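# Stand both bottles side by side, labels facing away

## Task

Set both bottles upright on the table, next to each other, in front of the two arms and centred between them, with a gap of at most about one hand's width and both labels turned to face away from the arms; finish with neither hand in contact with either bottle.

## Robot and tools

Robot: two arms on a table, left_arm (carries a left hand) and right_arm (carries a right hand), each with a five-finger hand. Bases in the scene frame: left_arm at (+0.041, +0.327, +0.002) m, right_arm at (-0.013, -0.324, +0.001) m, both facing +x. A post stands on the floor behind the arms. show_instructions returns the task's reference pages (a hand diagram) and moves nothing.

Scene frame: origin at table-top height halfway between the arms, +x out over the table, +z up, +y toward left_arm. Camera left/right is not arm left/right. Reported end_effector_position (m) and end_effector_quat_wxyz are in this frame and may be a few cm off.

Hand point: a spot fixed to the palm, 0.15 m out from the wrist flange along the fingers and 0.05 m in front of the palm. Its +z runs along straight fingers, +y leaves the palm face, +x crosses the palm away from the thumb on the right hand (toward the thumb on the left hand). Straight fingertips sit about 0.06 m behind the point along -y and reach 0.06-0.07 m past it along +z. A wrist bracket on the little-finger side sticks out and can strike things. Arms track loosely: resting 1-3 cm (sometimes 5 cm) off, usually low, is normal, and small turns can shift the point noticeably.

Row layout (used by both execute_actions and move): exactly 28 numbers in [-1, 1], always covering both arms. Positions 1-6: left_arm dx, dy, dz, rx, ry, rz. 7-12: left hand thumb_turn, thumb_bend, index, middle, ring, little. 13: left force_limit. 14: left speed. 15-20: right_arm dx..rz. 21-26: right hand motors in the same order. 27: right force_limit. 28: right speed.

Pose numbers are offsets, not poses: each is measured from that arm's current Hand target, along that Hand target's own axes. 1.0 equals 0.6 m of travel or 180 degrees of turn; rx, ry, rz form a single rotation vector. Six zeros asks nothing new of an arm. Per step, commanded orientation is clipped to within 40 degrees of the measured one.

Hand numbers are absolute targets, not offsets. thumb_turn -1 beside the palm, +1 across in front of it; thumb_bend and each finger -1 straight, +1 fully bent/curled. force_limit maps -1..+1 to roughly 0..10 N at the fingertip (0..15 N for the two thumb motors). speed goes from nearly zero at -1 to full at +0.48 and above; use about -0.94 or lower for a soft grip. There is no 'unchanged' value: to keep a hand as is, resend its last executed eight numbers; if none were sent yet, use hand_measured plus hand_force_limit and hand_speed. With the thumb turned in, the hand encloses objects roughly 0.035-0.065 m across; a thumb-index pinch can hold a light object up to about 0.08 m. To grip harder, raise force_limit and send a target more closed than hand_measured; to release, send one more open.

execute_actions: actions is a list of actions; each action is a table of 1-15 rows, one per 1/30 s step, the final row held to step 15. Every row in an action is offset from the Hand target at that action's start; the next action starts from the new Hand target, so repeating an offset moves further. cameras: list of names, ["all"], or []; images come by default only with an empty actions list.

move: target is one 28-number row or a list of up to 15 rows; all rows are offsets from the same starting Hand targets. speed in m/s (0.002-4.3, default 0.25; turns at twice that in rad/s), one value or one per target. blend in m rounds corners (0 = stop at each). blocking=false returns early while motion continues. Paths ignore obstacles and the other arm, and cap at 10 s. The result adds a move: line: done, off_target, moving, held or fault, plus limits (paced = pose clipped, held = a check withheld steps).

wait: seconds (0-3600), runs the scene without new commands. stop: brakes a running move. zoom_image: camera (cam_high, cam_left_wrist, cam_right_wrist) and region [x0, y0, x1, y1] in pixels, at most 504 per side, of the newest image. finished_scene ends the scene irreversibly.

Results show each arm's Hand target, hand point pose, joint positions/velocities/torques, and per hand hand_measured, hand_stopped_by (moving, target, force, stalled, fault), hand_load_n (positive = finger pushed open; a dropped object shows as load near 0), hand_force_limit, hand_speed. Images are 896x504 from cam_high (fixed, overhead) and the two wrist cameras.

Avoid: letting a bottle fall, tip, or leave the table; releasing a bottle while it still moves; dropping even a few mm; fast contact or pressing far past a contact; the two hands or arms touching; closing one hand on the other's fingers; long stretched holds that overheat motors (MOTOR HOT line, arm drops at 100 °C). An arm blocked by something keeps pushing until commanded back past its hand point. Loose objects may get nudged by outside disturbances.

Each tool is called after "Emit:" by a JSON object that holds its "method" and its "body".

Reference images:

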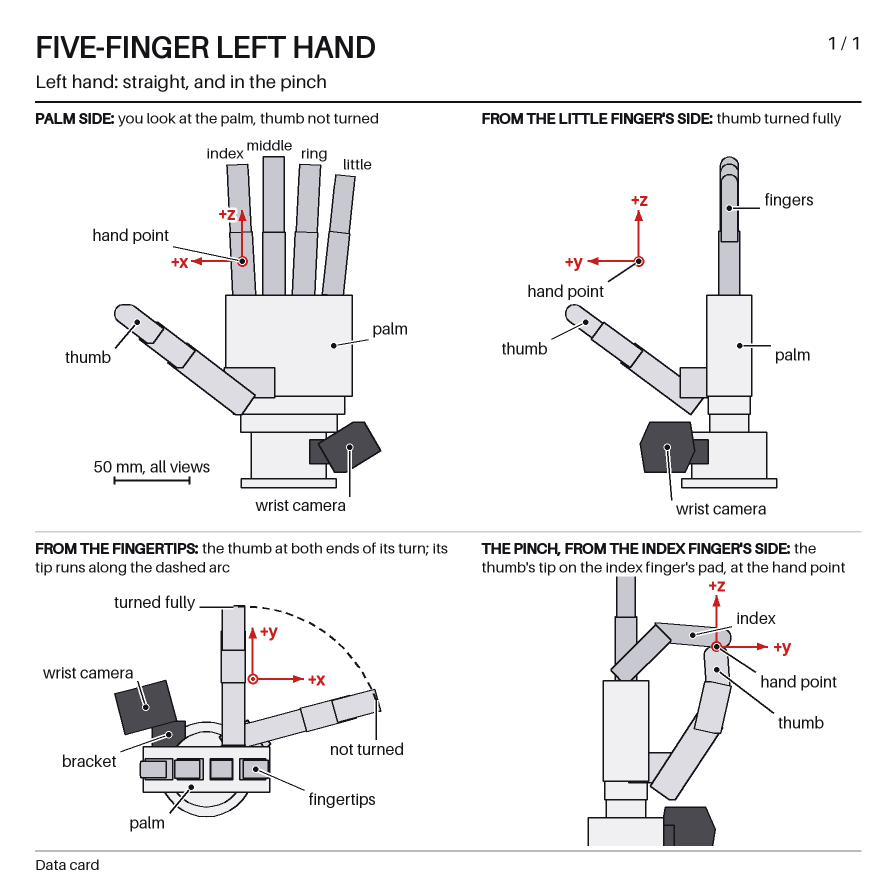

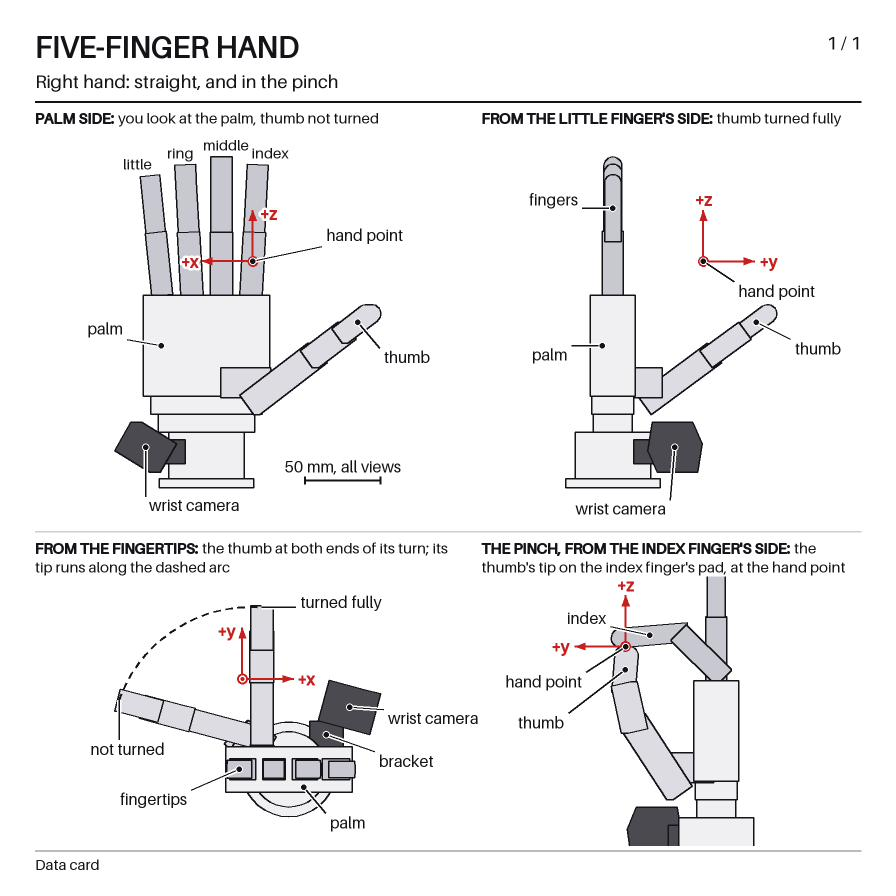

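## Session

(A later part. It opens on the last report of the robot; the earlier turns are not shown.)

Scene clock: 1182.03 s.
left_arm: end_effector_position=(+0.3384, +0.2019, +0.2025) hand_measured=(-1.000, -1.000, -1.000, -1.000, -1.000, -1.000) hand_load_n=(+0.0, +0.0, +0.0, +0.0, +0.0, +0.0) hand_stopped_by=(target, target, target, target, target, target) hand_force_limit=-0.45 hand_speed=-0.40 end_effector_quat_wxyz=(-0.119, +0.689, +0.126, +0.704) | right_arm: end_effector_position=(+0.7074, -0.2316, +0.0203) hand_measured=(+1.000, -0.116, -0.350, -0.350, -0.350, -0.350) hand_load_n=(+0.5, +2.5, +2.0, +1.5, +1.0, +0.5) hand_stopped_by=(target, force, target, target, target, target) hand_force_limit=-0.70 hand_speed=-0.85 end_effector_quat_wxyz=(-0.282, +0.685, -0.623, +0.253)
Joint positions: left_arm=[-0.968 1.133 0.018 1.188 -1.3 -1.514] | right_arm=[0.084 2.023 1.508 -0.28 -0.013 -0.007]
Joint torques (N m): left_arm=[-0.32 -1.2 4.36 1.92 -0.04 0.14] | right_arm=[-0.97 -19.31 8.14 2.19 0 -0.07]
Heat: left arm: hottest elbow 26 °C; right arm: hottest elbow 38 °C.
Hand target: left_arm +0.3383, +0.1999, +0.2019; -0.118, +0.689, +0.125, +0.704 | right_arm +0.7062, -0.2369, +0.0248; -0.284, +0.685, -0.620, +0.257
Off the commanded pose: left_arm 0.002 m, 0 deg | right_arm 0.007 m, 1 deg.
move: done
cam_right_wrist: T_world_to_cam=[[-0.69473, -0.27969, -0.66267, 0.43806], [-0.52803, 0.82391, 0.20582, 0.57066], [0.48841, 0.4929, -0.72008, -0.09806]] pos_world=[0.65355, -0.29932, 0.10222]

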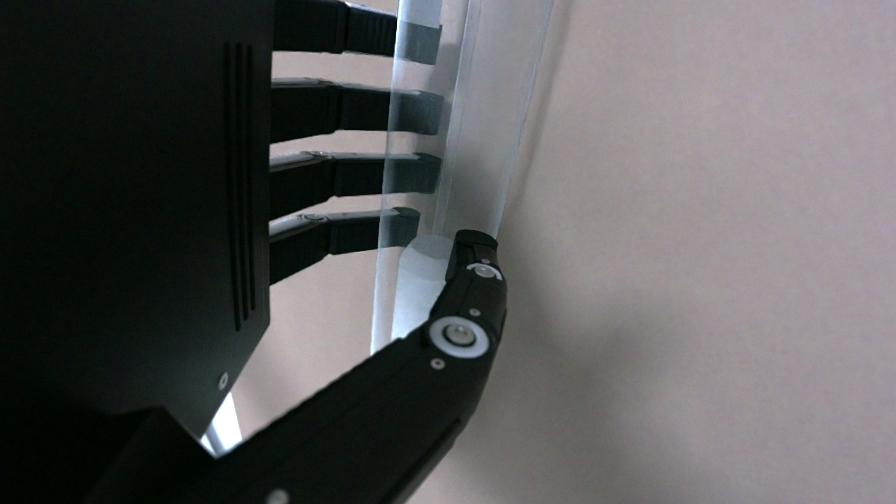

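Emit:
{"method": "move", "body": {"target": [0,0,0,0,0,0,-1,-1,-1,-1,-1,-1,-0.45,-0.4,0,0,0,0,0,0,1,0.3,-0.35,-0.35,-0.35,-0.35,-0.4,-0.88], "speed": 0.02, "cameras": ["cam_right_wrist"]}}

Scene clock: 1191.70 s.
left_arm: end_effector_position=(+0.3384, +0.2019, +0.2025) hand_measured=(-1.000, -1.000, -1.000, -1.000, -1.000, -1.000) hand_load_n=(+0.0, +0.0, +0.0, +0.0, +0.0, +0.0) hand_stopped_by=(target, target, target, target, target, target) hand_force_limit=-0.45 hand_speed=-0.40 end_effector_quat_wxyz=(-0.119, +0.689, +0.126, +0.704) | right_arm: end_effector_position=(+0.7074, -0.2316, +0.0205) hand_measured=(+1.000, -0.096, -0.350, -0.350, -0.350, -0.350) hand_load_n=(+1.0, +4.5, +3.5, +1.5, +1.5, +0.5) hand_stopped_by=(target, force, target, target, target, target) hand_force_limit=-0.40 hand_speed=-0.88 end_effector_quat_wxyz=(-0.282, +0.685, -0.623, +0.253)
Joint positions: left_arm=[-0.968 1.133 0.018 1.188 -1.3 -1.514] | right_arm=[0.084 2.023 1.508 -0.28 -0.013 -0.007]
Joint torques (N m): left_arm=[-0.5 -1.14 4.34 2 -0.04 0.14] | right_arm=[-1.03 -19.37 8.1 2.18 0 -0.06]
Heat: left arm: hottest elbow 26 °C; right arm: hottest elbow 37 °C.
Hand target: left_arm +0.3383, +0.1999, +0.2019; -0.118, +0.689, +0.125, +0.704 | right_arm +0.7063, -0.2369, +0.0250; -0.284, +0.685, -0.620, +0.257
Off the commanded pose: left_arm 0.002 m, 0 deg | right_arm 0.007 m, 1 deg.
move: done
cam_right_wrist: T_world_to_cam=[[-0.69448, -0.27962, -0.66296, 0.43822], [-0.5281, 0.82389, 0.20571, 0.57071], [0.48868, 0.49297, -0.71984, -0.09807]] pos_world=[0.65365, -0.29932, 0.10252]

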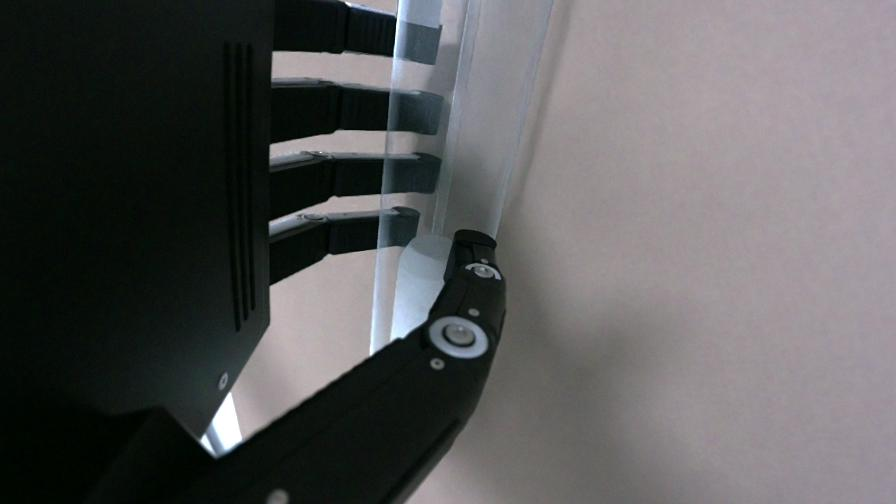

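Emit:
{"method": "move", "body": {"target": [0,0,0,0,0,0,-1,-1,-1,-1,-1,-1,-0.45,-0.4,0,-0.1416,-0.1414,0,0,0,1,0.3,-0.35,-0.35,-0.35,-0.35,-0.4,-0.88], "speed": 0.06, "cameras": ["cam_high","cam_right_wrist"]}}

Emit:
{"method": "zoom_image", "body": {"camera": "cam_high", "region": [240, 140, 370, 280]}}

Scene clock: 1197.30 s.
left_arm: end_effector_position=(+0.3384, +0.2019, +0.2025) hand_measured=(-1.000, -1.000, -1.000, -1.000, -1.000, -1.000) hand_load_n=(+0.0, +0.0, +0.0, +0.0, +0.0, +0.0) hand_stopped_by=(target, target, target, target, target, target) hand_force_limit=-0.45 hand_speed=-0.40 end_effector_quat_wxyz=(-0.119, +0.689, +0.126, +0.704) | right_arm: end_effector_position=(+0.6880, -0.2332, +0.1068) hand_measured=(+1.000, -0.096, -0.350, -0.350, -0.350, -0.350) hand_load_n=(+1.0, +4.5, +3.0, +1.5, +1.5, +0.5) hand_stopped_by=(target, force, target, target, target, target) hand_force_limit=-0.40 hand_speed=-0.88 end_effector_quat_wxyz=(-0.264, +0.692, -0.629, +0.236)
Joint positions: left_arm=[-0.968 1.133 0.018 1.188 -1.3 -1.514] | right_arm=[0.084 1.907 1.591 -0.532 -0.013 -0.007]
Joint torques (N m): left_arm=[-0.32 -0.91 4.38 1.95 -0.04 0.13] | right_arm=[-1.08 -19.19 14.08 1.48 0.02 -0.06]
Heat: left arm: hottest elbow 26 °C; right arm: hottest elbow 37 °C.
Hand target: left_arm +0.3383, +0.1999, +0.2019; -0.118, +0.689, +0.125, +0.704 | right_arm +0.7061, -0.2369, +0.1449; -0.284, +0.685, -0.620, +0.257
Off the commanded pose: left_arm 0.002 m, 0 deg | right_arm 0.043 m, 4 deg.
move: off_target (right_arm)
cam_right_wrist: T_world_to_cam=[[-0.72842, -0.28278, -0.62405, 0.49986], [-0.51681, 0.82476, 0.22953, 0.53398], [0.44978, 0.48971, -0.74692, 0.00318]] pos_world=[0.63865, -0.30061, 0.19174]

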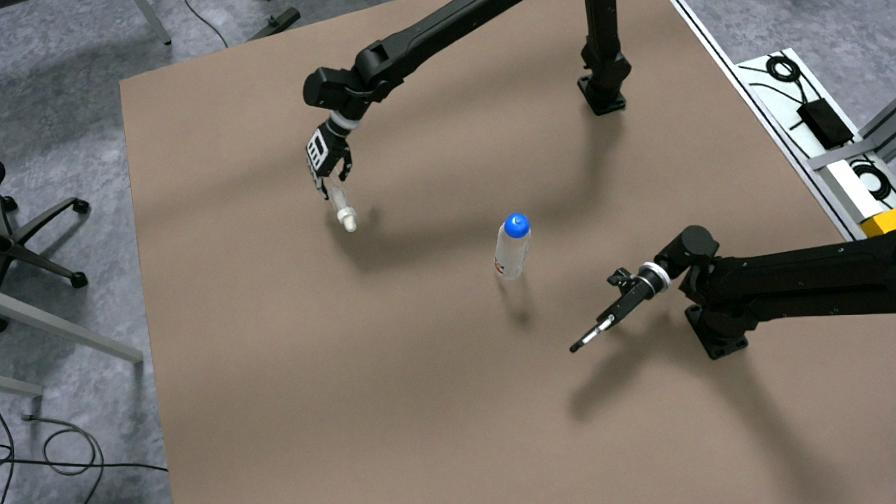

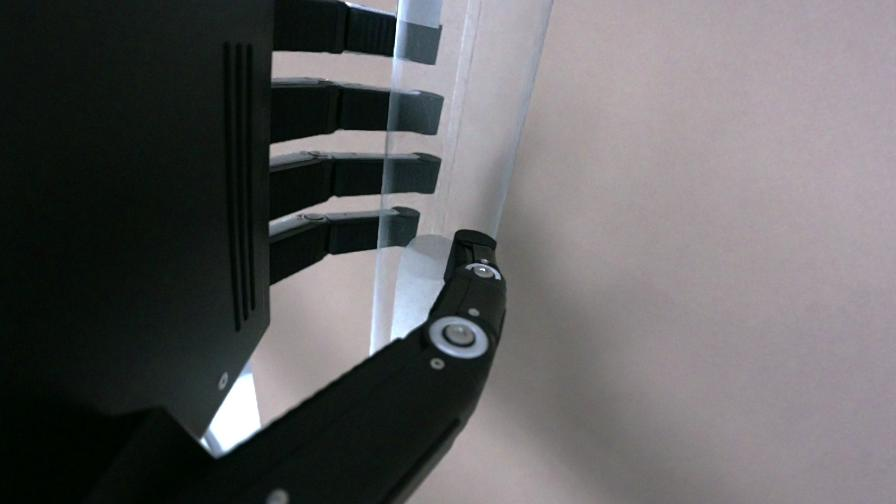

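Scaled by 3.600.

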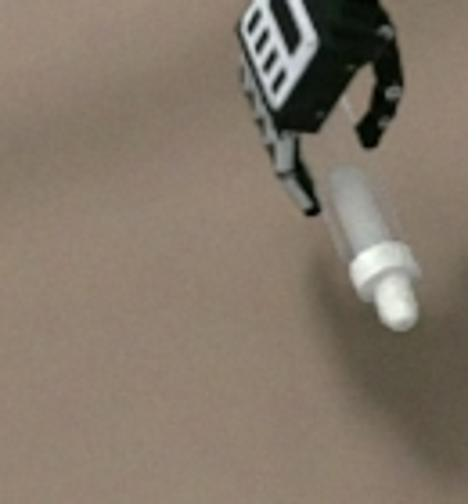

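Emit:
{"method": "move", "body": {"target": [[0,0,0,0,0,0,-1,-1,-1,-1,-1,-1,-0.45,-0.4,-0.0713,-0.0045,-0.3023,0,0,0,1,0.3,-0.35,-0.35,-0.35,-0.35,-0.4,-0.88],[0,0,0,0,0,0,-1,-1,-1,-1,-1,-1,-0.45,-0.4,-0.1782,0.2020,-0.4975,0.1335,-0.2497,0.4390,1,0.3,-0.35,-0.35,-0.35,-0.35,-0.4,-0.88]], "speed": 0.15, "blend": [0.04,0], "cameras": ["all"]}}

Emit:
{"method": "zoom_image", "body": {"camera": "cam_high", "region": [400, 120, 600, 320]}}

Scene clock: 1227.97 s.
left_arm: end_effector_position=(+0.3384, +0.2019, +0.2025) hand_measured=(-1.000, -1.000, -1.000, -1.000, -1.000, -1.000) hand_load_n=(+0.0, +0.0, +0.0, -0.5, -0.5, +0.0) hand_stopped_by=(target, target, target, target, target, target) hand_force_limit=-0.45 hand_speed=-0.40 end_effector_quat_wxyz=(-0.119, +0.689, +0.126, +0.704) | right_arm: end_effector_position=(+0.4011, -0.1623, +0.2683) hand_measured=(+1.000, -0.096, -0.350, -0.350, -0.350, -0.350) hand_load_n=(+1.0, +4.5, +3.0, +1.5, +1.5, +0.5) hand_stopped_by=(target, force, target, target, target, target) hand_force_limit=-0.40 hand_speed=-0.88 end_effector_quat_wxyz=(+0.693, -0.125, +0.701, +0.117)
Joint positions: left_arm=[-0.968 1.133 0.018 1.188 -1.3 -1.514] | right_arm=[0.158 1.051 0.331 0.708 -0.187 1.559]
Joint torques (N m): left_arm=[-0.62 -1.03 4.38 1.92 -0.05 0.14] | right_arm=[0.32 -4.78 8.21 3.03 0.3 0.16]
Heat: left arm: hottest elbow 26 °C; right arm: hottest elbow 39 °C.
Hand target: left_arm +0.3383, +0.1999, +0.2019; -0.118, +0.689, +0.125, +0.704 | right_arm +0.4003, -0.1598, +0.2701; +0.696, -0.122, +0.697, +0.123
Off the commanded pose: left_arm 0.002 m, 0 deg | right_arm 0.003 m, 1 deg.
move: done
cam_left_wrist: T_world_to_cam=[[-0.32687, 0.91595, 0.23281, -0.11994], [-0.51806, -0.37969, 0.76645, 0.08201], [0.79043, 0.12992, 0.59862, -0.29701]] pos_world=[0.23805, 0.17959, 0.14286]
cam_right_wrist: T_world_to_cam=[[-0.35997, 0.90594, -0.2229, 0.34932], [-0.48151, 0.02424, 0.87611, -0.02746], [0.79911, 0.4227, 0.42749, -0.24798]] pos_world=[0.31068, -0.21097, 0.20794]

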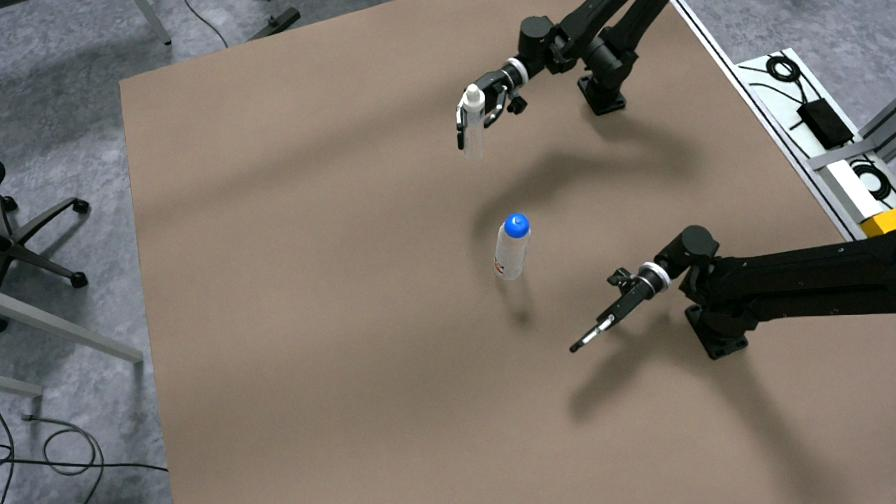

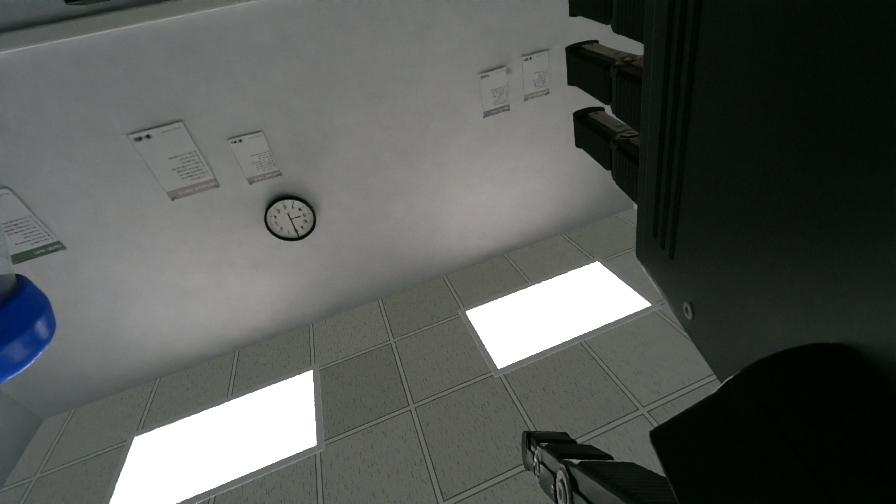

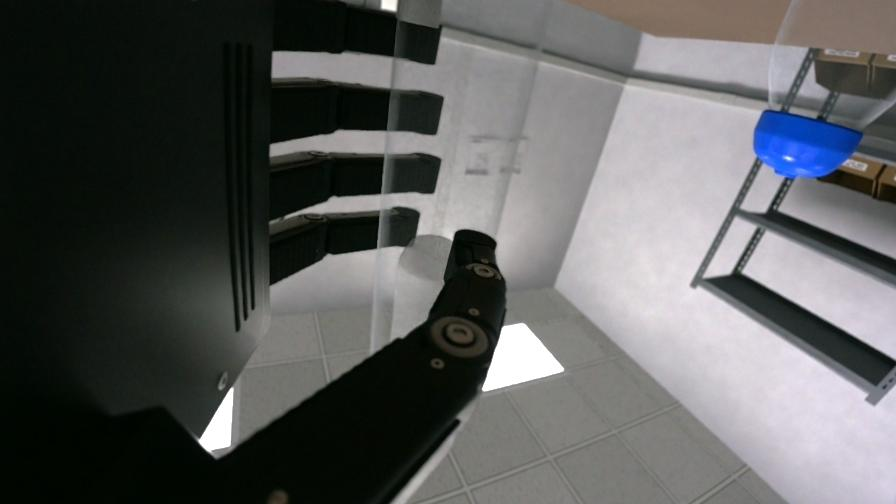

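Scaled by 2.520.

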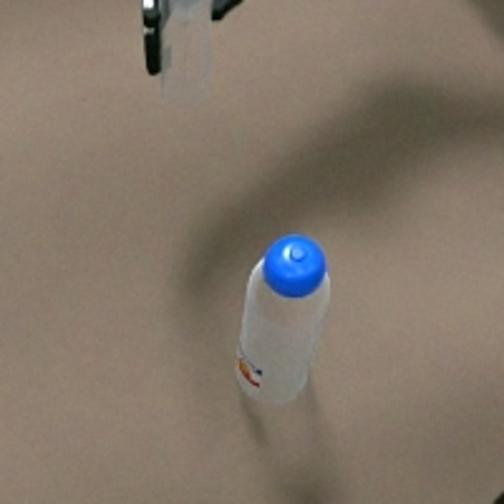

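Emit:
{"method": "zoom_image", "body": {"camera": "cam_high", "region": [430, 70, 530, 170]}}

Emit:
{"method": "zoom_image", "body": {"camera": "cam_right_wrist", "region": [340, 0, 600, 260]}}

Scaled by 5.040.

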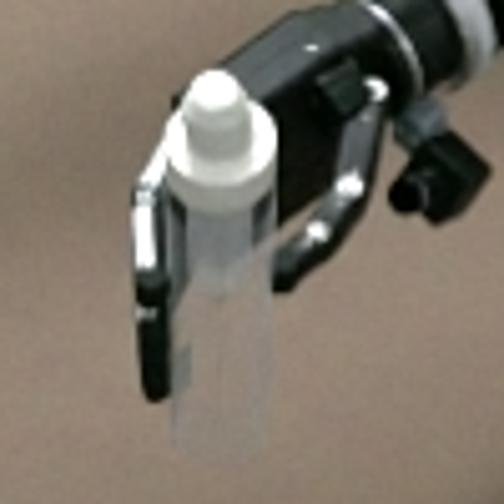

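Scaled by 1.938.

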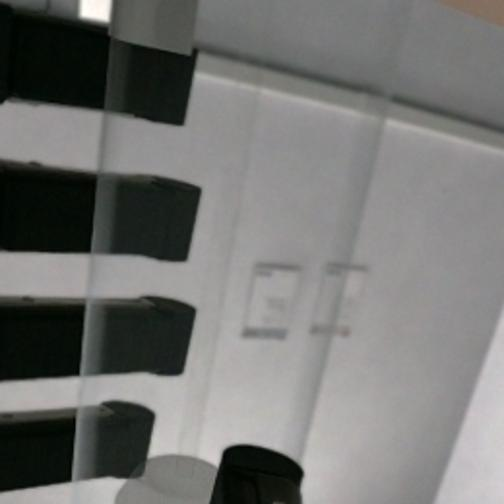

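Emit:
{"method": "move", "body": {"target": [0,0,0,0,0,0,-1,-1,-1,-1,-1,-1,-0.45,-0.4,0.0835,0.1522,0.0194,-0.0111,0,0,1,0.3,-0.35,-0.35,-0.35,-0.35,-0.4,-0.88], "speed": 0.08, "cameras": ["cam_high","cam_right_wrist"]}}

Emit:
{"method": "zoom_image", "body": {"camera": "cam_high", "region": [430, 110, 570, 290]}}

Scene clock: 1251.90 s.
left_arm: end_effector_position=(+0.3384, +0.2019, +0.2025) hand_measured=(-1.000, -1.000, -1.000, -1.000, -1.000, -1.000) hand_load_n=(+0.0, +0.0, +0.0, +0.0, +0.0, +0.0) hand_stopped_by=(target, target, target, target, target, target) hand_force_limit=-0.45 hand_speed=-0.40 end_effector_quat_wxyz=(-0.119, +0.689, +0.126, +0.704) | right_arm: end_effector_position=(+0.3812, -0.0724, +0.2171) hand_measured=(+1.000, -0.096, -0.350, -0.350, -0.350, -0.350) hand_load_n=(+1.0, +4.5, +3.0, +1.5, +1.5, +0.5) hand_stopped_by=(target, force, target, target, target, target) hand_force_limit=-0.40 hand_speed=-0.88 end_effector_quat_wxyz=(+0.690, -0.139, +0.699, +0.128)
Joint positions: left_arm=[-0.968 1.133 0.018 1.188 -1.3 -1.514] | right_arm=[0.485 1.306 0.296 0.995 0.105 1.56]
Joint torques (N m): left_arm=[-0.5 -0.97 4.37 1.94 -0.05 0.14] | right_arm=[0.26 -6.07 6.6 3.07 0.29 0.16]
Heat: left arm: hottest elbow 26 °C; right arm: hottest elbow 39 °C.
Hand target: left_arm +0.3383, +0.1999, +0.2019; -0.118, +0.689, +0.125, +0.704 | right_arm +0.3799, -0.0698, +0.2200; +0.694, -0.135, +0.694, +0.135
Off the commanded pose: left_arm 0.002 m, 0 deg | right_arm 0.004 m, 1 deg.
move: done
cam_right_wrist: T_world_to_cam=[[-0.39203, 0.89177, -0.22598, 0.26102], [-0.48147, 0.01042, 0.8764, 0.00454], [0.7839, 0.45238, 0.42527, -0.23969]] pos_world=[0.2924, -0.12439, 0.15694]

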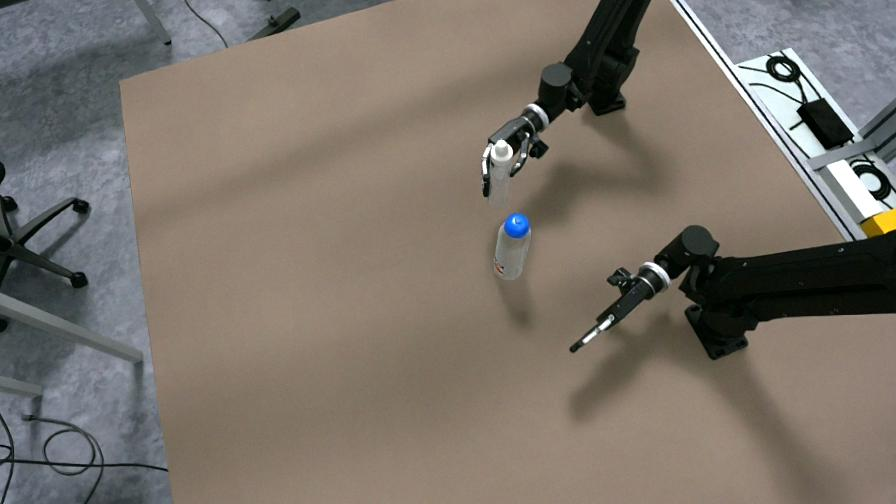

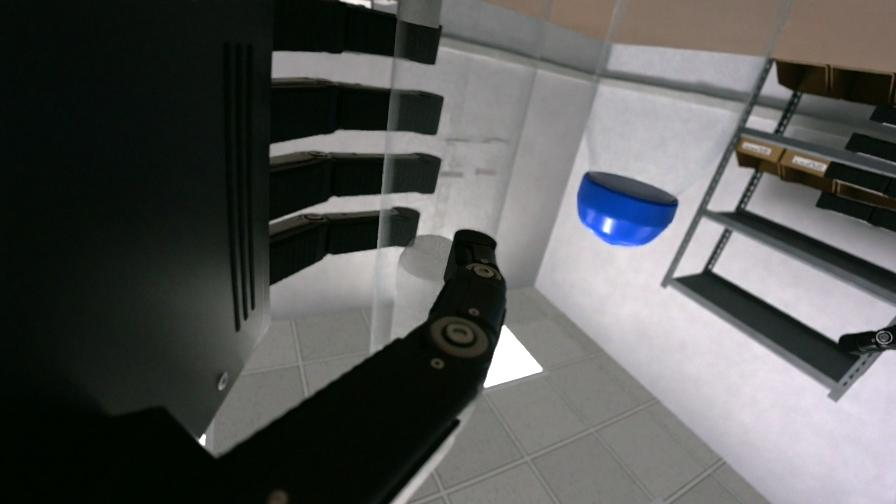

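Scaled by 2.800.

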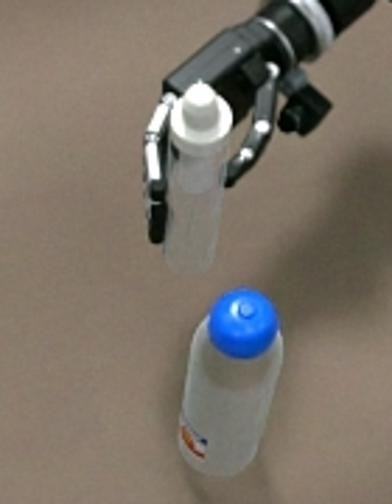

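Emit:
{"method": "move", "body": {"target": [0,0,0,0,0,0,-1,-1,-1,-1,-1,-1,-0.45,-0.4,0.1133,0.0367,0.0292,0,-0.006,0.0038,1,0.3,-0.35,-0.35,-0.35,-0.35,-0.4,-0.88], "speed": 0.05, "cameras": ["cam_high"]}}

Emit:
{"method": "zoom_image", "body": {"camera": "cam_high", "region": [440, 150, 560, 290]}}

Scene clock: 1262.33 s.
left_arm: end_effector_position=(+0.3384, +0.2019, +0.2025) hand_measured=(-1.000, -1.000, -1.000, -1.000, -1.000, -1.000) hand_load_n=(+0.0, +0.0, +0.0, +0.0, +0.0, +0.0) hand_stopped_by=(target, target, target, target, target, target) hand_force_limit=-0.45 hand_speed=-0.40 end_effector_quat_wxyz=(-0.119, +0.689, +0.126, +0.704) | right_arm: end_effector_position=(+0.3835, -0.0497, +0.1422) hand_measured=(+1.000, -0.096, -0.350, -0.350, -0.350, -0.350) hand_load_n=(+1.0, +4.5, +3.0, +1.5, +1.5, +1.0) hand_stopped_by=(target, force, target, target, target, target) hand_force_limit=-0.40 hand_speed=-0.88 end_effector_quat_wxyz=(+0.689, -0.136, +0.700, +0.130)
Joint positions: left_arm=[-0.968 1.133 0.018 1.188 -1.3 -1.514] | right_arm=[0.555 1.73 0.306 1.407 0.176 1.569]
Joint torques (N m): left_arm=[-0.26 -1.03 4.37 1.96 -0.05 0.12] | right_arm=[0.38 -8.41 5.14 3.04 0.29 0.16]
Heat: left arm: hottest elbow 26 °C; right arm: hottest elbow 38 °C.
Hand target: left_arm +0.3383, +0.1999, +0.2019; -0.118, +0.689, +0.125, +0.704 | right_arm +0.3881, -0.0430, +0.1521; +0.700, -0.129, +0.688, +0.140
Off the commanded pose: left_arm 0.002 m, 0 deg | right_arm 0.013 m, 2 deg.
move: off_target (right_arm)

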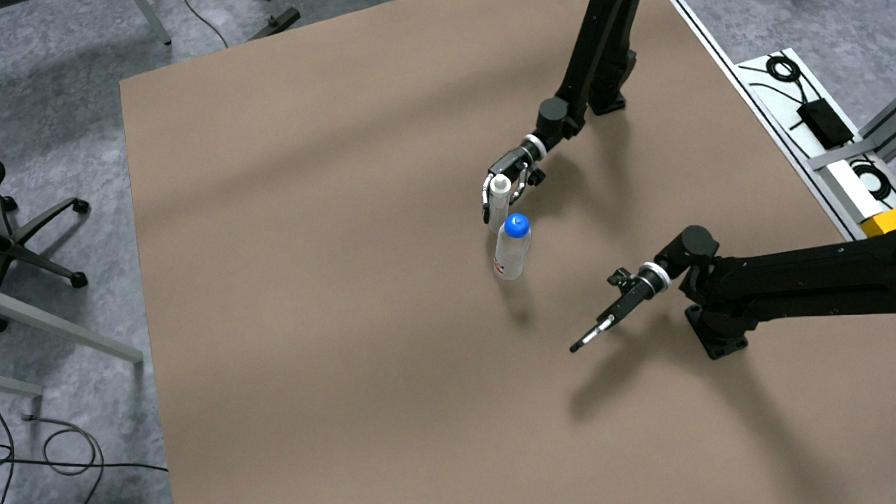

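Scaled by 3.600.

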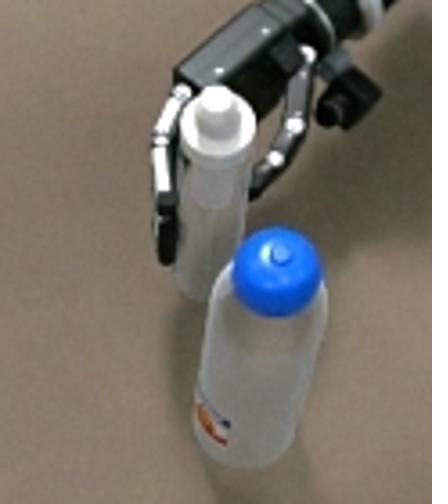

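Emit:
{"method": "zoom_image", "body": {"camera": "cam_high", "region": [475, 195, 525, 245]}}

Scaled by 10.080.

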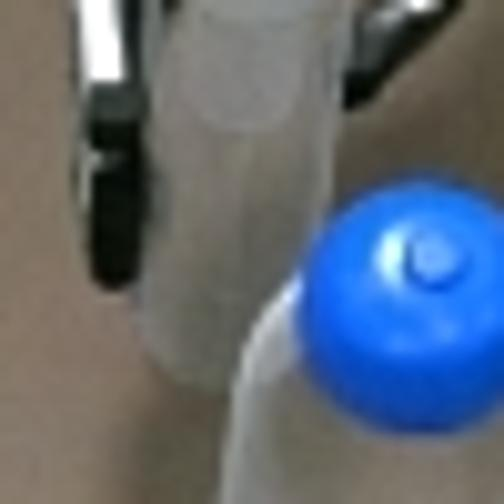

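Emit:
{"method": "move", "body": {"target": [0,0,0,0,0,0,-1,-1,-1,-1,-1,-1,-0.45,-0.4,0.0083,0,0,0,0,0,1,0.3,-0.35,-0.35,-0.35,-0.35,-0.4,-0.88], "speed": 0.02}}

Emit:
{"method": "move", "body": {"target": [0,0,0,0,0,0,-1,-1,-1,-1,-1,-1,-0.45,-0.4,0.0083,0,0,0,0,0,1,0.3,-0.35,-0.35,-0.35,-0.35,-0.4,-0.88], "speed": 0.02}}

Scene clock: 1271.43 s.
left_arm: end_effector_position=(+0.3384, +0.2019, +0.2025) hand_measured=(-1.000, -1.000, -1.000, -1.000, -1.000, -1.000) hand_load_n=(+0.0, +0.0, +0.0, +0.0, +0.0, +0.0) hand_stopped_by=(target, target, target, target, target, target) hand_force_limit=-0.45 hand_speed=-0.40 end_effector_quat_wxyz=(-0.119, +0.689, +0.126, +0.704) | right_arm: end_effector_position=(+0.3832, -0.0499, +0.1369) hand_measured=(+1.000, -0.096, -0.350, -0.350, -0.350, -0.350) hand_load_n=(+1.0, +4.5, +3.0, +1.5, +1.5, +0.5) hand_stopped_by=(target, force, target, target, target, target) hand_force_limit=-0.40 hand_speed=-0.88 end_effector_quat_wxyz=(+0.688, -0.136, +0.700, +0.130)
Joint positions: left_arm=[-0.968 1.133 0.018 1.188 -1.3 -1.514] | right_arm=[0.555 1.757 0.306 1.432 0.176 1.569]
Joint torques (N m): left_arm=[-0.38 -1.03 4.41 1.96 -0.04 0.13] | right_arm=[0.38 -8.47 5.01 3.11 0.28 0.15]
Heat: left arm: hottest elbow 26 °C; right arm: hottest elbow 36 °C.
Hand target: left_arm +0.3383, +0.1999, +0.2019; -0.118, +0.689, +0.125, +0.704 | right_arm +0.3882, -0.0429, +0.1473; +0.700, -0.129, +0.688, +0.140
Off the commanded pose: left_arm 0.002 m, 0 deg | right_arm 0.013 m, 2 deg.
move: off_target (right_arm)

Scene clock: 1272.20 s.
left_arm: end_effector_position=(+0.3384, +0.2019, +0.2025) hand_measured=(-1.000, -1.000, -1.000, -1.000, -1.000, -1.000) hand_load_n=(+0.0, +0.0, +0.0, +0.0, +0.0, +0.0) hand_stopped_by=(target, target, target, target, target, target) hand_force_limit=-0.45 hand_speed=-0.40 end_effector_quat_wxyz=(-0.119, +0.689, +0.126, +0.704) | right_arm: end_effector_position=(+0.3843, -0.0491, +0.1333) hand_measured=(+1.000, -0.096, -0.350, -0.350, -0.350, -0.350) hand_load_n=(+1.0, +5.0, +3.0, +1.5, +1.5, +0.5) hand_stopped_by=(target, force, target, target, target, target) hand_force_limit=-0.40 hand_speed=-0.88 end_effector_quat_wxyz=(+0.690, -0.135, +0.699, +0.130)
Joint positions: left_arm=[-0.968 1.133 0.018 1.188 -1.3 -1.514] | right_arm=[0.555 1.783 0.311 1.457 0.176 1.569]
Joint torques (N m): left_arm=[-0.56 -1.08 4.36 1.89 -0.05 0.12] | right_arm=[0.44 -8.53 4.55 3.08 0.28 0.16]
Heat: left arm: hottest elbow 26 °C; right arm: hottest elbow 36 °C.
Hand target: left_arm +0.3383, +0.1999, +0.2019; -0.118, +0.689, +0.125, +0.704 | right_arm +0.3882, -0.0427, +0.1423; +0.700, -0.129, +0.688, +0.140
Off the commanded pose: left_arm 0.002 m, 0 deg | right_arm 0.012 m, 2 deg.
move: off_target (right_arm)

Emit:
{"method": "move", "body": {"target": [0,0,0,0,0,0,-1,-1,-1,-1,-1,-1,-0.45,-0.4,0.005,0,0,0,0,0,1,0.3,-0.35,-0.35,-0.35,-0.35,-0.4,-0.88], "speed": 0.02, "cameras": ["cam_high","cam_right_wrist"]}}

Emit:
{"method": "zoom_image", "body": {"camera": "cam_high", "region": [440, 150, 560, 290]}}

Scene clock: 1275.07 s.
left_arm: end_effector_position=(+0.3384, +0.2019, +0.2025) hand_measured=(-1.000, -1.000, -1.000, -1.000, -1.000, -1.000) hand_load_n=(+0.0, +0.0, +0.0, +0.0, +0.0, +0.0) hand_stopped_by=(target, target, target, target, target, target) hand_force_limit=-0.45 hand_speed=-0.40 end_effector_quat_wxyz=(-0.119, +0.689, +0.126, +0.704) | right_arm: end_effector_position=(+0.3840, -0.0493, +0.1299) hand_measured=(+1.000, -0.096, -0.350, -0.350, -0.350, -0.350) hand_load_n=(+1.0, +4.5, +3.0, +1.5, +1.5, +0.5) hand_stopped_by=(target, force, target, target, target, target) hand_force_limit=-0.40 hand_speed=-0.88 end_effector_quat_wxyz=(+0.689, -0.136, +0.700, +0.130)
Joint positions: left_arm=[-0.968 1.133 0.018 1.188 -1.3 -1.514] | right_arm=[0.555 1.799 0.311 1.471 0.176 1.569]
Joint torques (N m): left_arm=[-0.44 -1.03 4.41 1.95 -0.04 0.13] | right_arm=[0.32 -8.82 4.56 3.14 0.29 0.17]
Heat: left arm: hottest elbow 26 °C; right arm: hottest elbow 36 °C.
Hand target: left_arm +0.3383, +0.1999, +0.2019; -0.118, +0.689, +0.125, +0.704 | right_arm +0.3883, -0.0426, +0.1392; +0.700, -0.129, +0.688, +0.140
Off the commanded pose: left_arm 0.002 m, 0 deg | right_arm 0.012 m, 2 deg.
move: off_target (right_arm)
cam_right_wrist: T_world_to_cam=[[-0.3919, 0.89363, -0.21871, 0.22098], [-0.47764, 0.00555, 0.87854, 0.08005], [0.7863, 0.44877, 0.42466, -0.21627]] pos_world=[0.29489, -0.10086, 0.06985]

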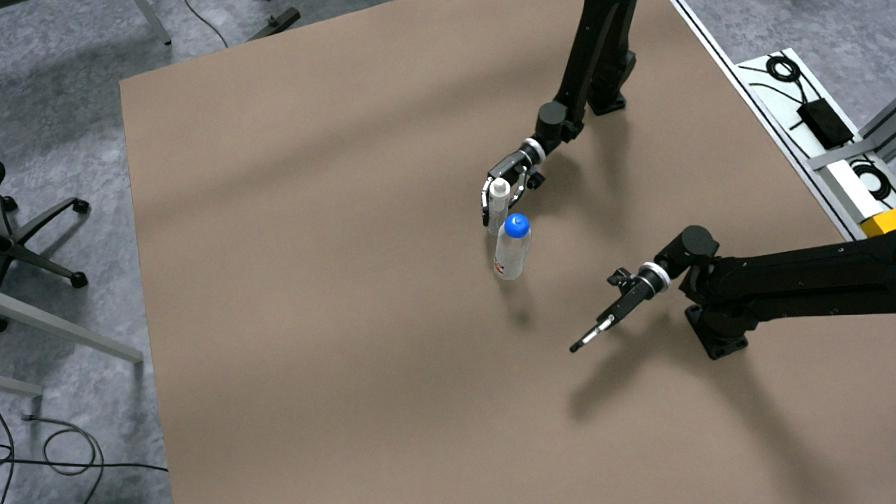

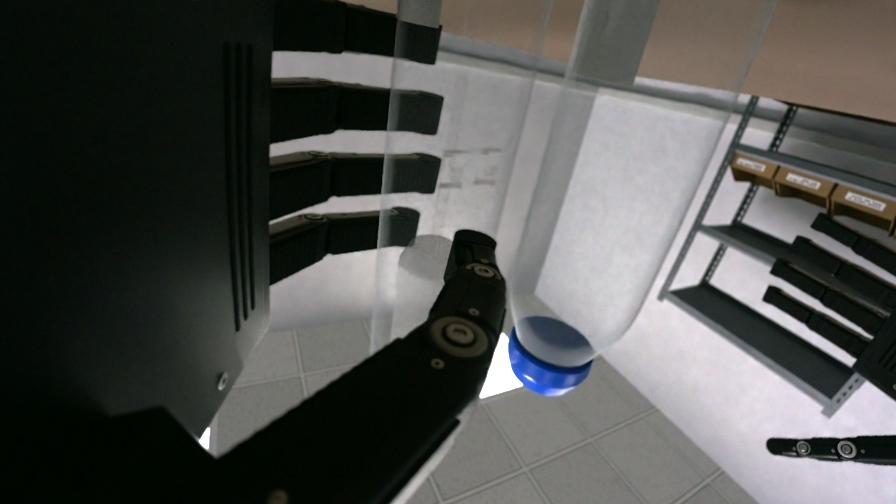

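Scaled by 3.600.

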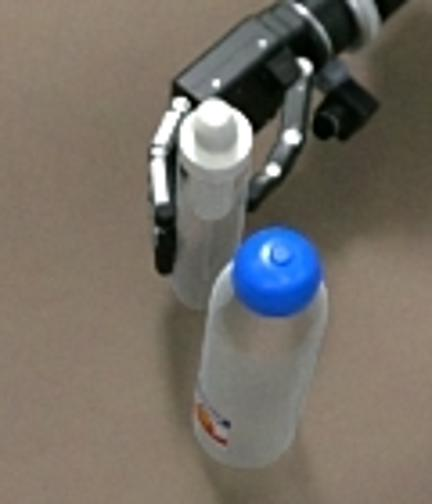

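Emit:
{"method": "move", "body": {"target": [0,0,0,0,0,0,-1,-1,-1,-1,-1,-1,-0.45,-0.4,0.005,0,0,0,0,0,1,0.3,-0.35,-0.35,-0.35,-0.35,-0.4,-0.88], "speed": 0.02}}

Emit:
{"method": "move", "body": {"target": [0,0,0,0,0,0,-1,-1,-1,-1,-1,-1,-0.45,-0.4,0.005,0,0,0,0,0,1,0.3,-0.35,-0.35,-0.35,-0.35,-0.4,-0.88], "speed": 0.02}}

Scene clock: 1278.70 s.
left_arm: end_effector_position=(+0.3384, +0.2019, +0.2025) hand_measured=(-1.000, -1.000, -1.000, -1.000, -1.000, -1.000) hand_load_n=(+0.0, +0.0, +0.0, +0.0, +0.0, +0.0) hand_stopped_by=(target, target, target, target, target, target) hand_force_limit=-0.45 hand_speed=-0.40 end_effector_quat_wxyz=(-0.119, +0.689, +0.126, +0.704) | right_arm: end_effector_position=(+0.3848, -0.0488, +0.1279) hand_measured=(+1.000, -0.096, -0.350, -0.350, -0.350, -0.350) hand_load_n=(+1.0, +4.5, +3.0, +1.5, +1.5, +0.5) hand_stopped_by=(target, force, target, target, target, target) hand_force_limit=-0.40 hand_speed=-0.88 end_effector_quat_wxyz=(+0.690, -0.135, +0.699, +0.130)
Joint positions: left_arm=[-0.968 1.133 0.018 1.188 -1.3 -1.514] | right_arm=[0.555 1.815 0.315 1.486 0.176 1.569]
Joint torques (N m): left_arm=[-0.5 -1.32 4.34 1.91 -0.05 0.13] | right_arm=[0.44 -8.76 4.19 3.07 0.28 0.16]
Heat: left arm: hottest elbow 26 °C; right arm: hottest elbow 36 °C.
Hand target: left_arm +0.3383, +0.1999, +0.2019; -0.118, +0.689, +0.125, +0.704 | right_arm +0.3882, -0.0427, +0.1362; +0.700, -0.129, +0.688, +0.140
Off the commanded pose: left_arm 0.002 m, 0 deg | right_arm 0.011 m, 2 deg.
move: off_target (right_arm)

Scene clock: 1279.33 s.
left_arm: end_effector_position=(+0.3384, +0.2019, +0.2025) hand_measured=(-1.000, -1.000, -1.000, -1.000, -1.000, -1.000) hand_load_n=(+0.0, +0.0, +0.0, +0.0, +0.0, +0.0) hand_stopped_by=(target, target, target, target, target, target) hand_force_limit=-0.45 hand_speed=-0.40 end_effector_quat_wxyz=(-0.119, +0.689, +0.126, +0.704) | right_arm: end_effector_position=(+0.3844, -0.0491, +0.1245) hand_measured=(+1.000, -0.096, -0.350, -0.350, -0.350, -0.350) hand_load_n=(+0.5, +4.5, +3.0, +1.5, +1.5, +0.5) hand_stopped_by=(target, force, target, target, target, target) hand_force_limit=-0.40 hand_speed=-0.88 end_effector_quat_wxyz=(+0.690, -0.135, +0.700, +0.130)
Joint positions: left_arm=[-0.968 1.133 0.018 1.188 -1.3 -1.514] | right_arm=[0.555 1.831 0.315 1.5 0.177 1.569]
Joint torques (N m): left_arm=[-0.73 -1.2 4.33 1.94 -0.03 0.13] | right_arm=[0.44 -8.82 4.18 3.1 0.29 0.16]
Heat: left arm: hottest elbow 26 °C; right arm: hottest elbow 36 °C.
Hand target: left_arm +0.3383, +0.1999, +0.2019; -0.118, +0.689, +0.125, +0.704 | right_arm +0.3883, -0.0427, +0.1332; +0.700, -0.129, +0.688, +0.140
Off the commanded pose: left_arm 0.002 m, 0 deg | right_arm 0.012 m, 2 deg.
move: off_target (right_arm)

Emit:
{"method": "move", "body": {"target": [0,0,0,0,0,0,-1,-1,-1,-1,-1,-1,-0.45,-0.4,0.005,0,0,0,0,0,1,0.3,-0.35,-0.35,-0.35,-0.35,-0.4,-0.88], "speed": 0.02, "cameras": ["cam_high"]}}

Emit:
{"method": "zoom_image", "body": {"camera": "cam_high", "region": [470, 160, 530, 250]}}

Scene clock: 1283.10 s.
left_arm: end_effector_position=(+0.3384, +0.2019, +0.2025) hand_measured=(-1.000, -1.000, -1.000, -1.000, -1.000, -1.000) hand_load_n=(+0.0, +0.0, +0.0, +0.0, +0.0, +0.0) hand_stopped_by=(target, target, target, target, target, target) hand_force_limit=-0.45 hand_speed=-0.40 end_effector_quat_wxyz=(-0.119, +0.689, +0.126, +0.704) | right_arm: end_effector_position=(+0.3853, -0.0483, +0.1225) hand_measured=(+1.000, -0.096, -0.350, -0.350, -0.350, -0.350) hand_load_n=(+1.0, +4.5, +3.0, +1.5, +1.5, +0.5) hand_stopped_by=(target, force, target, target, target, target) hand_force_limit=-0.40 hand_speed=-0.88 end_effector_quat_wxyz=(+0.691, -0.135, +0.698, +0.130)
Joint positions: left_arm=[-0.968 1.133 0.018 1.188 -1.3 -1.514] | right_arm=[0.556 1.846 0.32 1.514 0.177 1.569]
Joint torques (N m): left_arm=[-0.62 -0.91 4.37 1.95 -0.05 0.13] | right_arm=[0.44 -9.05 3.92 3.1 0.29 0.16]
Heat: left arm: hottest elbow 26 °C; right arm: hottest elbow 35 °C.
Hand target: left_arm +0.3383, +0.1999, +0.2019; -0.118, +0.689, +0.125, +0.704 | right_arm +0.3883, -0.0425, +0.1303; +0.700, -0.129, +0.688, +0.140
Off the commanded pose: left_arm 0.002 m, 0 deg | right_arm 0.010 m, 2 deg.
move: done

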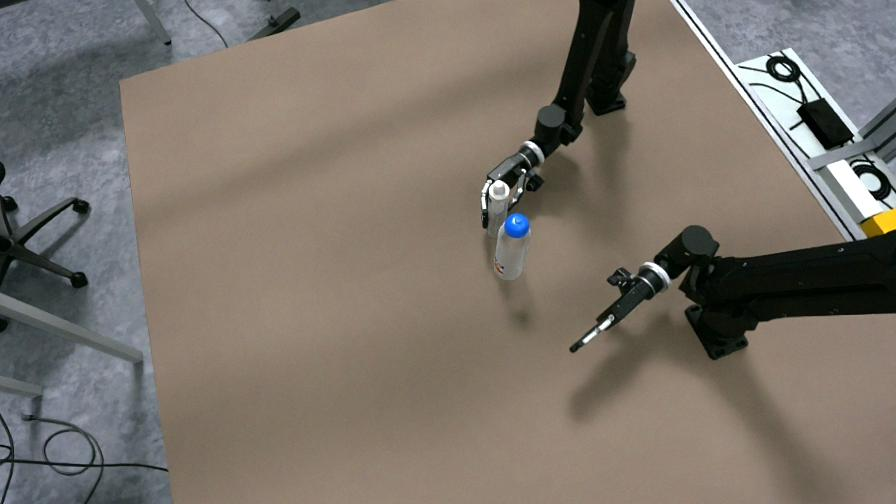

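Scaled by 5.600.

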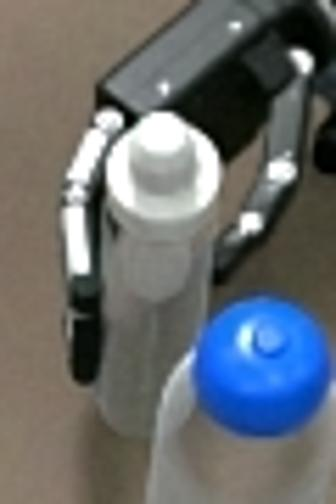

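Emit:
{"method": "move", "body": {"target": [0,0,0,0,0,0,-1,-1,-1,-1,-1,-1,-0.45,-0.4,0.005,0,0,0,0,0,1,0.3,-0.35,-0.35,-0.35,-0.35,-0.4,-0.88], "speed": 0.02}}

Emit:
{"method": "move", "body": {"target": [0,0,0,0,0,0,-1,-1,-1,-1,-1,-1,-0.45,-0.4,0.005,0,0,0,0,0,1,0.3,-0.35,-0.35,-0.35,-0.35,-0.4,-0.88], "speed": 0.02, "cameras": ["cam_high"]}}

Emit:
{"method": "zoom_image", "body": {"camera": "cam_high", "region": [470, 160, 530, 250]}}

Scene clock: 1290.93 s.
left_arm: end_effector_position=(+0.3384, +0.2019, +0.2025) hand_measured=(-1.000, -1.000, -1.000, -1.000, -1.000, -1.000) hand_load_n=(+0.0, +0.0, +0.0, +0.0, +0.0, -0.5) hand_stopped_by=(target, target, target, target, target, target) hand_force_limit=-0.45 hand_speed=-0.40 end_effector_quat_wxyz=(-0.119, +0.689, +0.126, +0.704) | right_arm: end_effector_position=(+0.3848, -0.0486, +0.1190) hand_measured=(+1.000, -0.096, -0.350, -0.350, -0.350, -0.350) hand_load_n=(+1.0, +5.0, +3.0, +1.5, +1.5, +0.5) hand_stopped_by=(target, force, target, target, target, target) hand_force_limit=-0.40 hand_speed=-0.88 end_effector_quat_wxyz=(+0.690, -0.135, +0.699, +0.130)
Joint positions: left_arm=[-0.968 1.133 0.018 1.188 -1.3 -1.514] | right_arm=[0.556 1.862 0.32 1.528 0.177 1.569]
Joint torques (N m): left_arm=[-0.38 -0.97 4.36 1.92 -0.04 0.13] | right_arm=[0.44 -9 3.89 3.04 0.28 0.16]
Heat: left arm: hottest elbow 26 °C; right arm: hottest elbow 35 °C.
Hand target: left_arm +0.3383, +0.1999, +0.2019; -0.118, +0.689, +0.125, +0.704 | right_arm +0.3883, -0.0424, +0.1272; +0.700, -0.129, +0.688, +0.140
Off the commanded pose: left_arm 0.002 m, 0 deg | right_arm 0.011 m, 2 deg.
move: off_target (right_arm)

Scene clock: 1291.47 s.
left_arm: end_effector_position=(+0.3384, +0.2019, +0.2025) hand_measured=(-1.000, -1.000, -1.000, -1.000, -1.000, -1.000) hand_load_n=(-0.5, +0.0, +0.0, +0.0, +0.0, +0.0) hand_stopped_by=(target, target, target, target, target, target) hand_force_limit=-0.45 hand_speed=-0.40 end_effector_quat_wxyz=(-0.119, +0.689, +0.126, +0.704) | right_arm: end_effector_position=(+0.3858, -0.0480, +0.1170) hand_measured=(+1.000, -0.096, -0.350, -0.350, -0.350, -0.350) hand_load_n=(+1.0, +4.5, +3.0, +1.5, +1.5, +0.5) hand_stopped_by=(target, force, target, target, target, target) hand_force_limit=-0.40 hand_speed=-0.88 end_effector_quat_wxyz=(+0.690, -0.135, +0.699, +0.130)
Joint positions: left_arm=[-0.968 1.133 0.018 1.188 -1.3 -1.514] | right_arm=[0.556 1.874 0.324 1.536 0.177 1.569]
Joint torques (N m): left_arm=[-0.38 -1.08 4.33 1.99 -0.06 0.14] | right_arm=[0.56 -9.05 3.58 3.15 0.28 0.17]
Heat: left arm: hottest elbow 26 °C; right arm: hottest elbow 35 °C.
Hand target: left_arm +0.3383, +0.1999, +0.2019; -0.118, +0.689, +0.125, +0.704 | right_arm +0.3884, -0.0424, +0.1242; +0.700, -0.129, +0.688, +0.140
Off the commanded pose: left_arm 0.002 m, 0 deg | right_arm 0.010 m, 2 deg.
joint sent to its limit (right arm) — joint 4 (wrist pitch), upper limit. The joint targets still meet the commanded pose.
move: done

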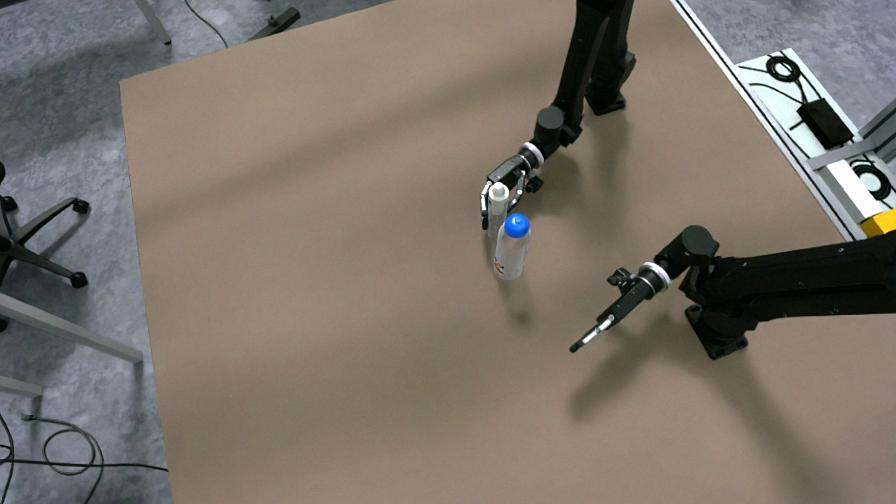

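Scaled by 5.600.

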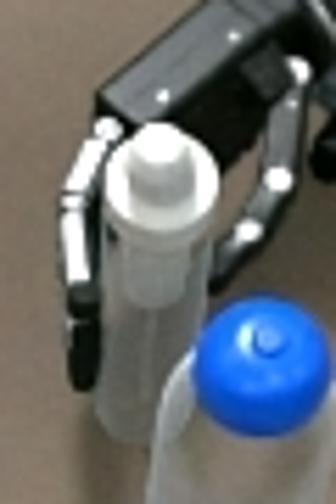

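Emit:
{"method": "zoom_image", "body": {"camera": "cam_high", "region": [480, 215, 510, 245]}}

Scaled by 16.800.

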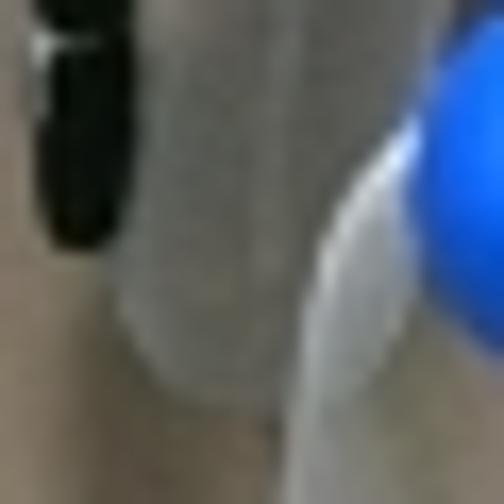

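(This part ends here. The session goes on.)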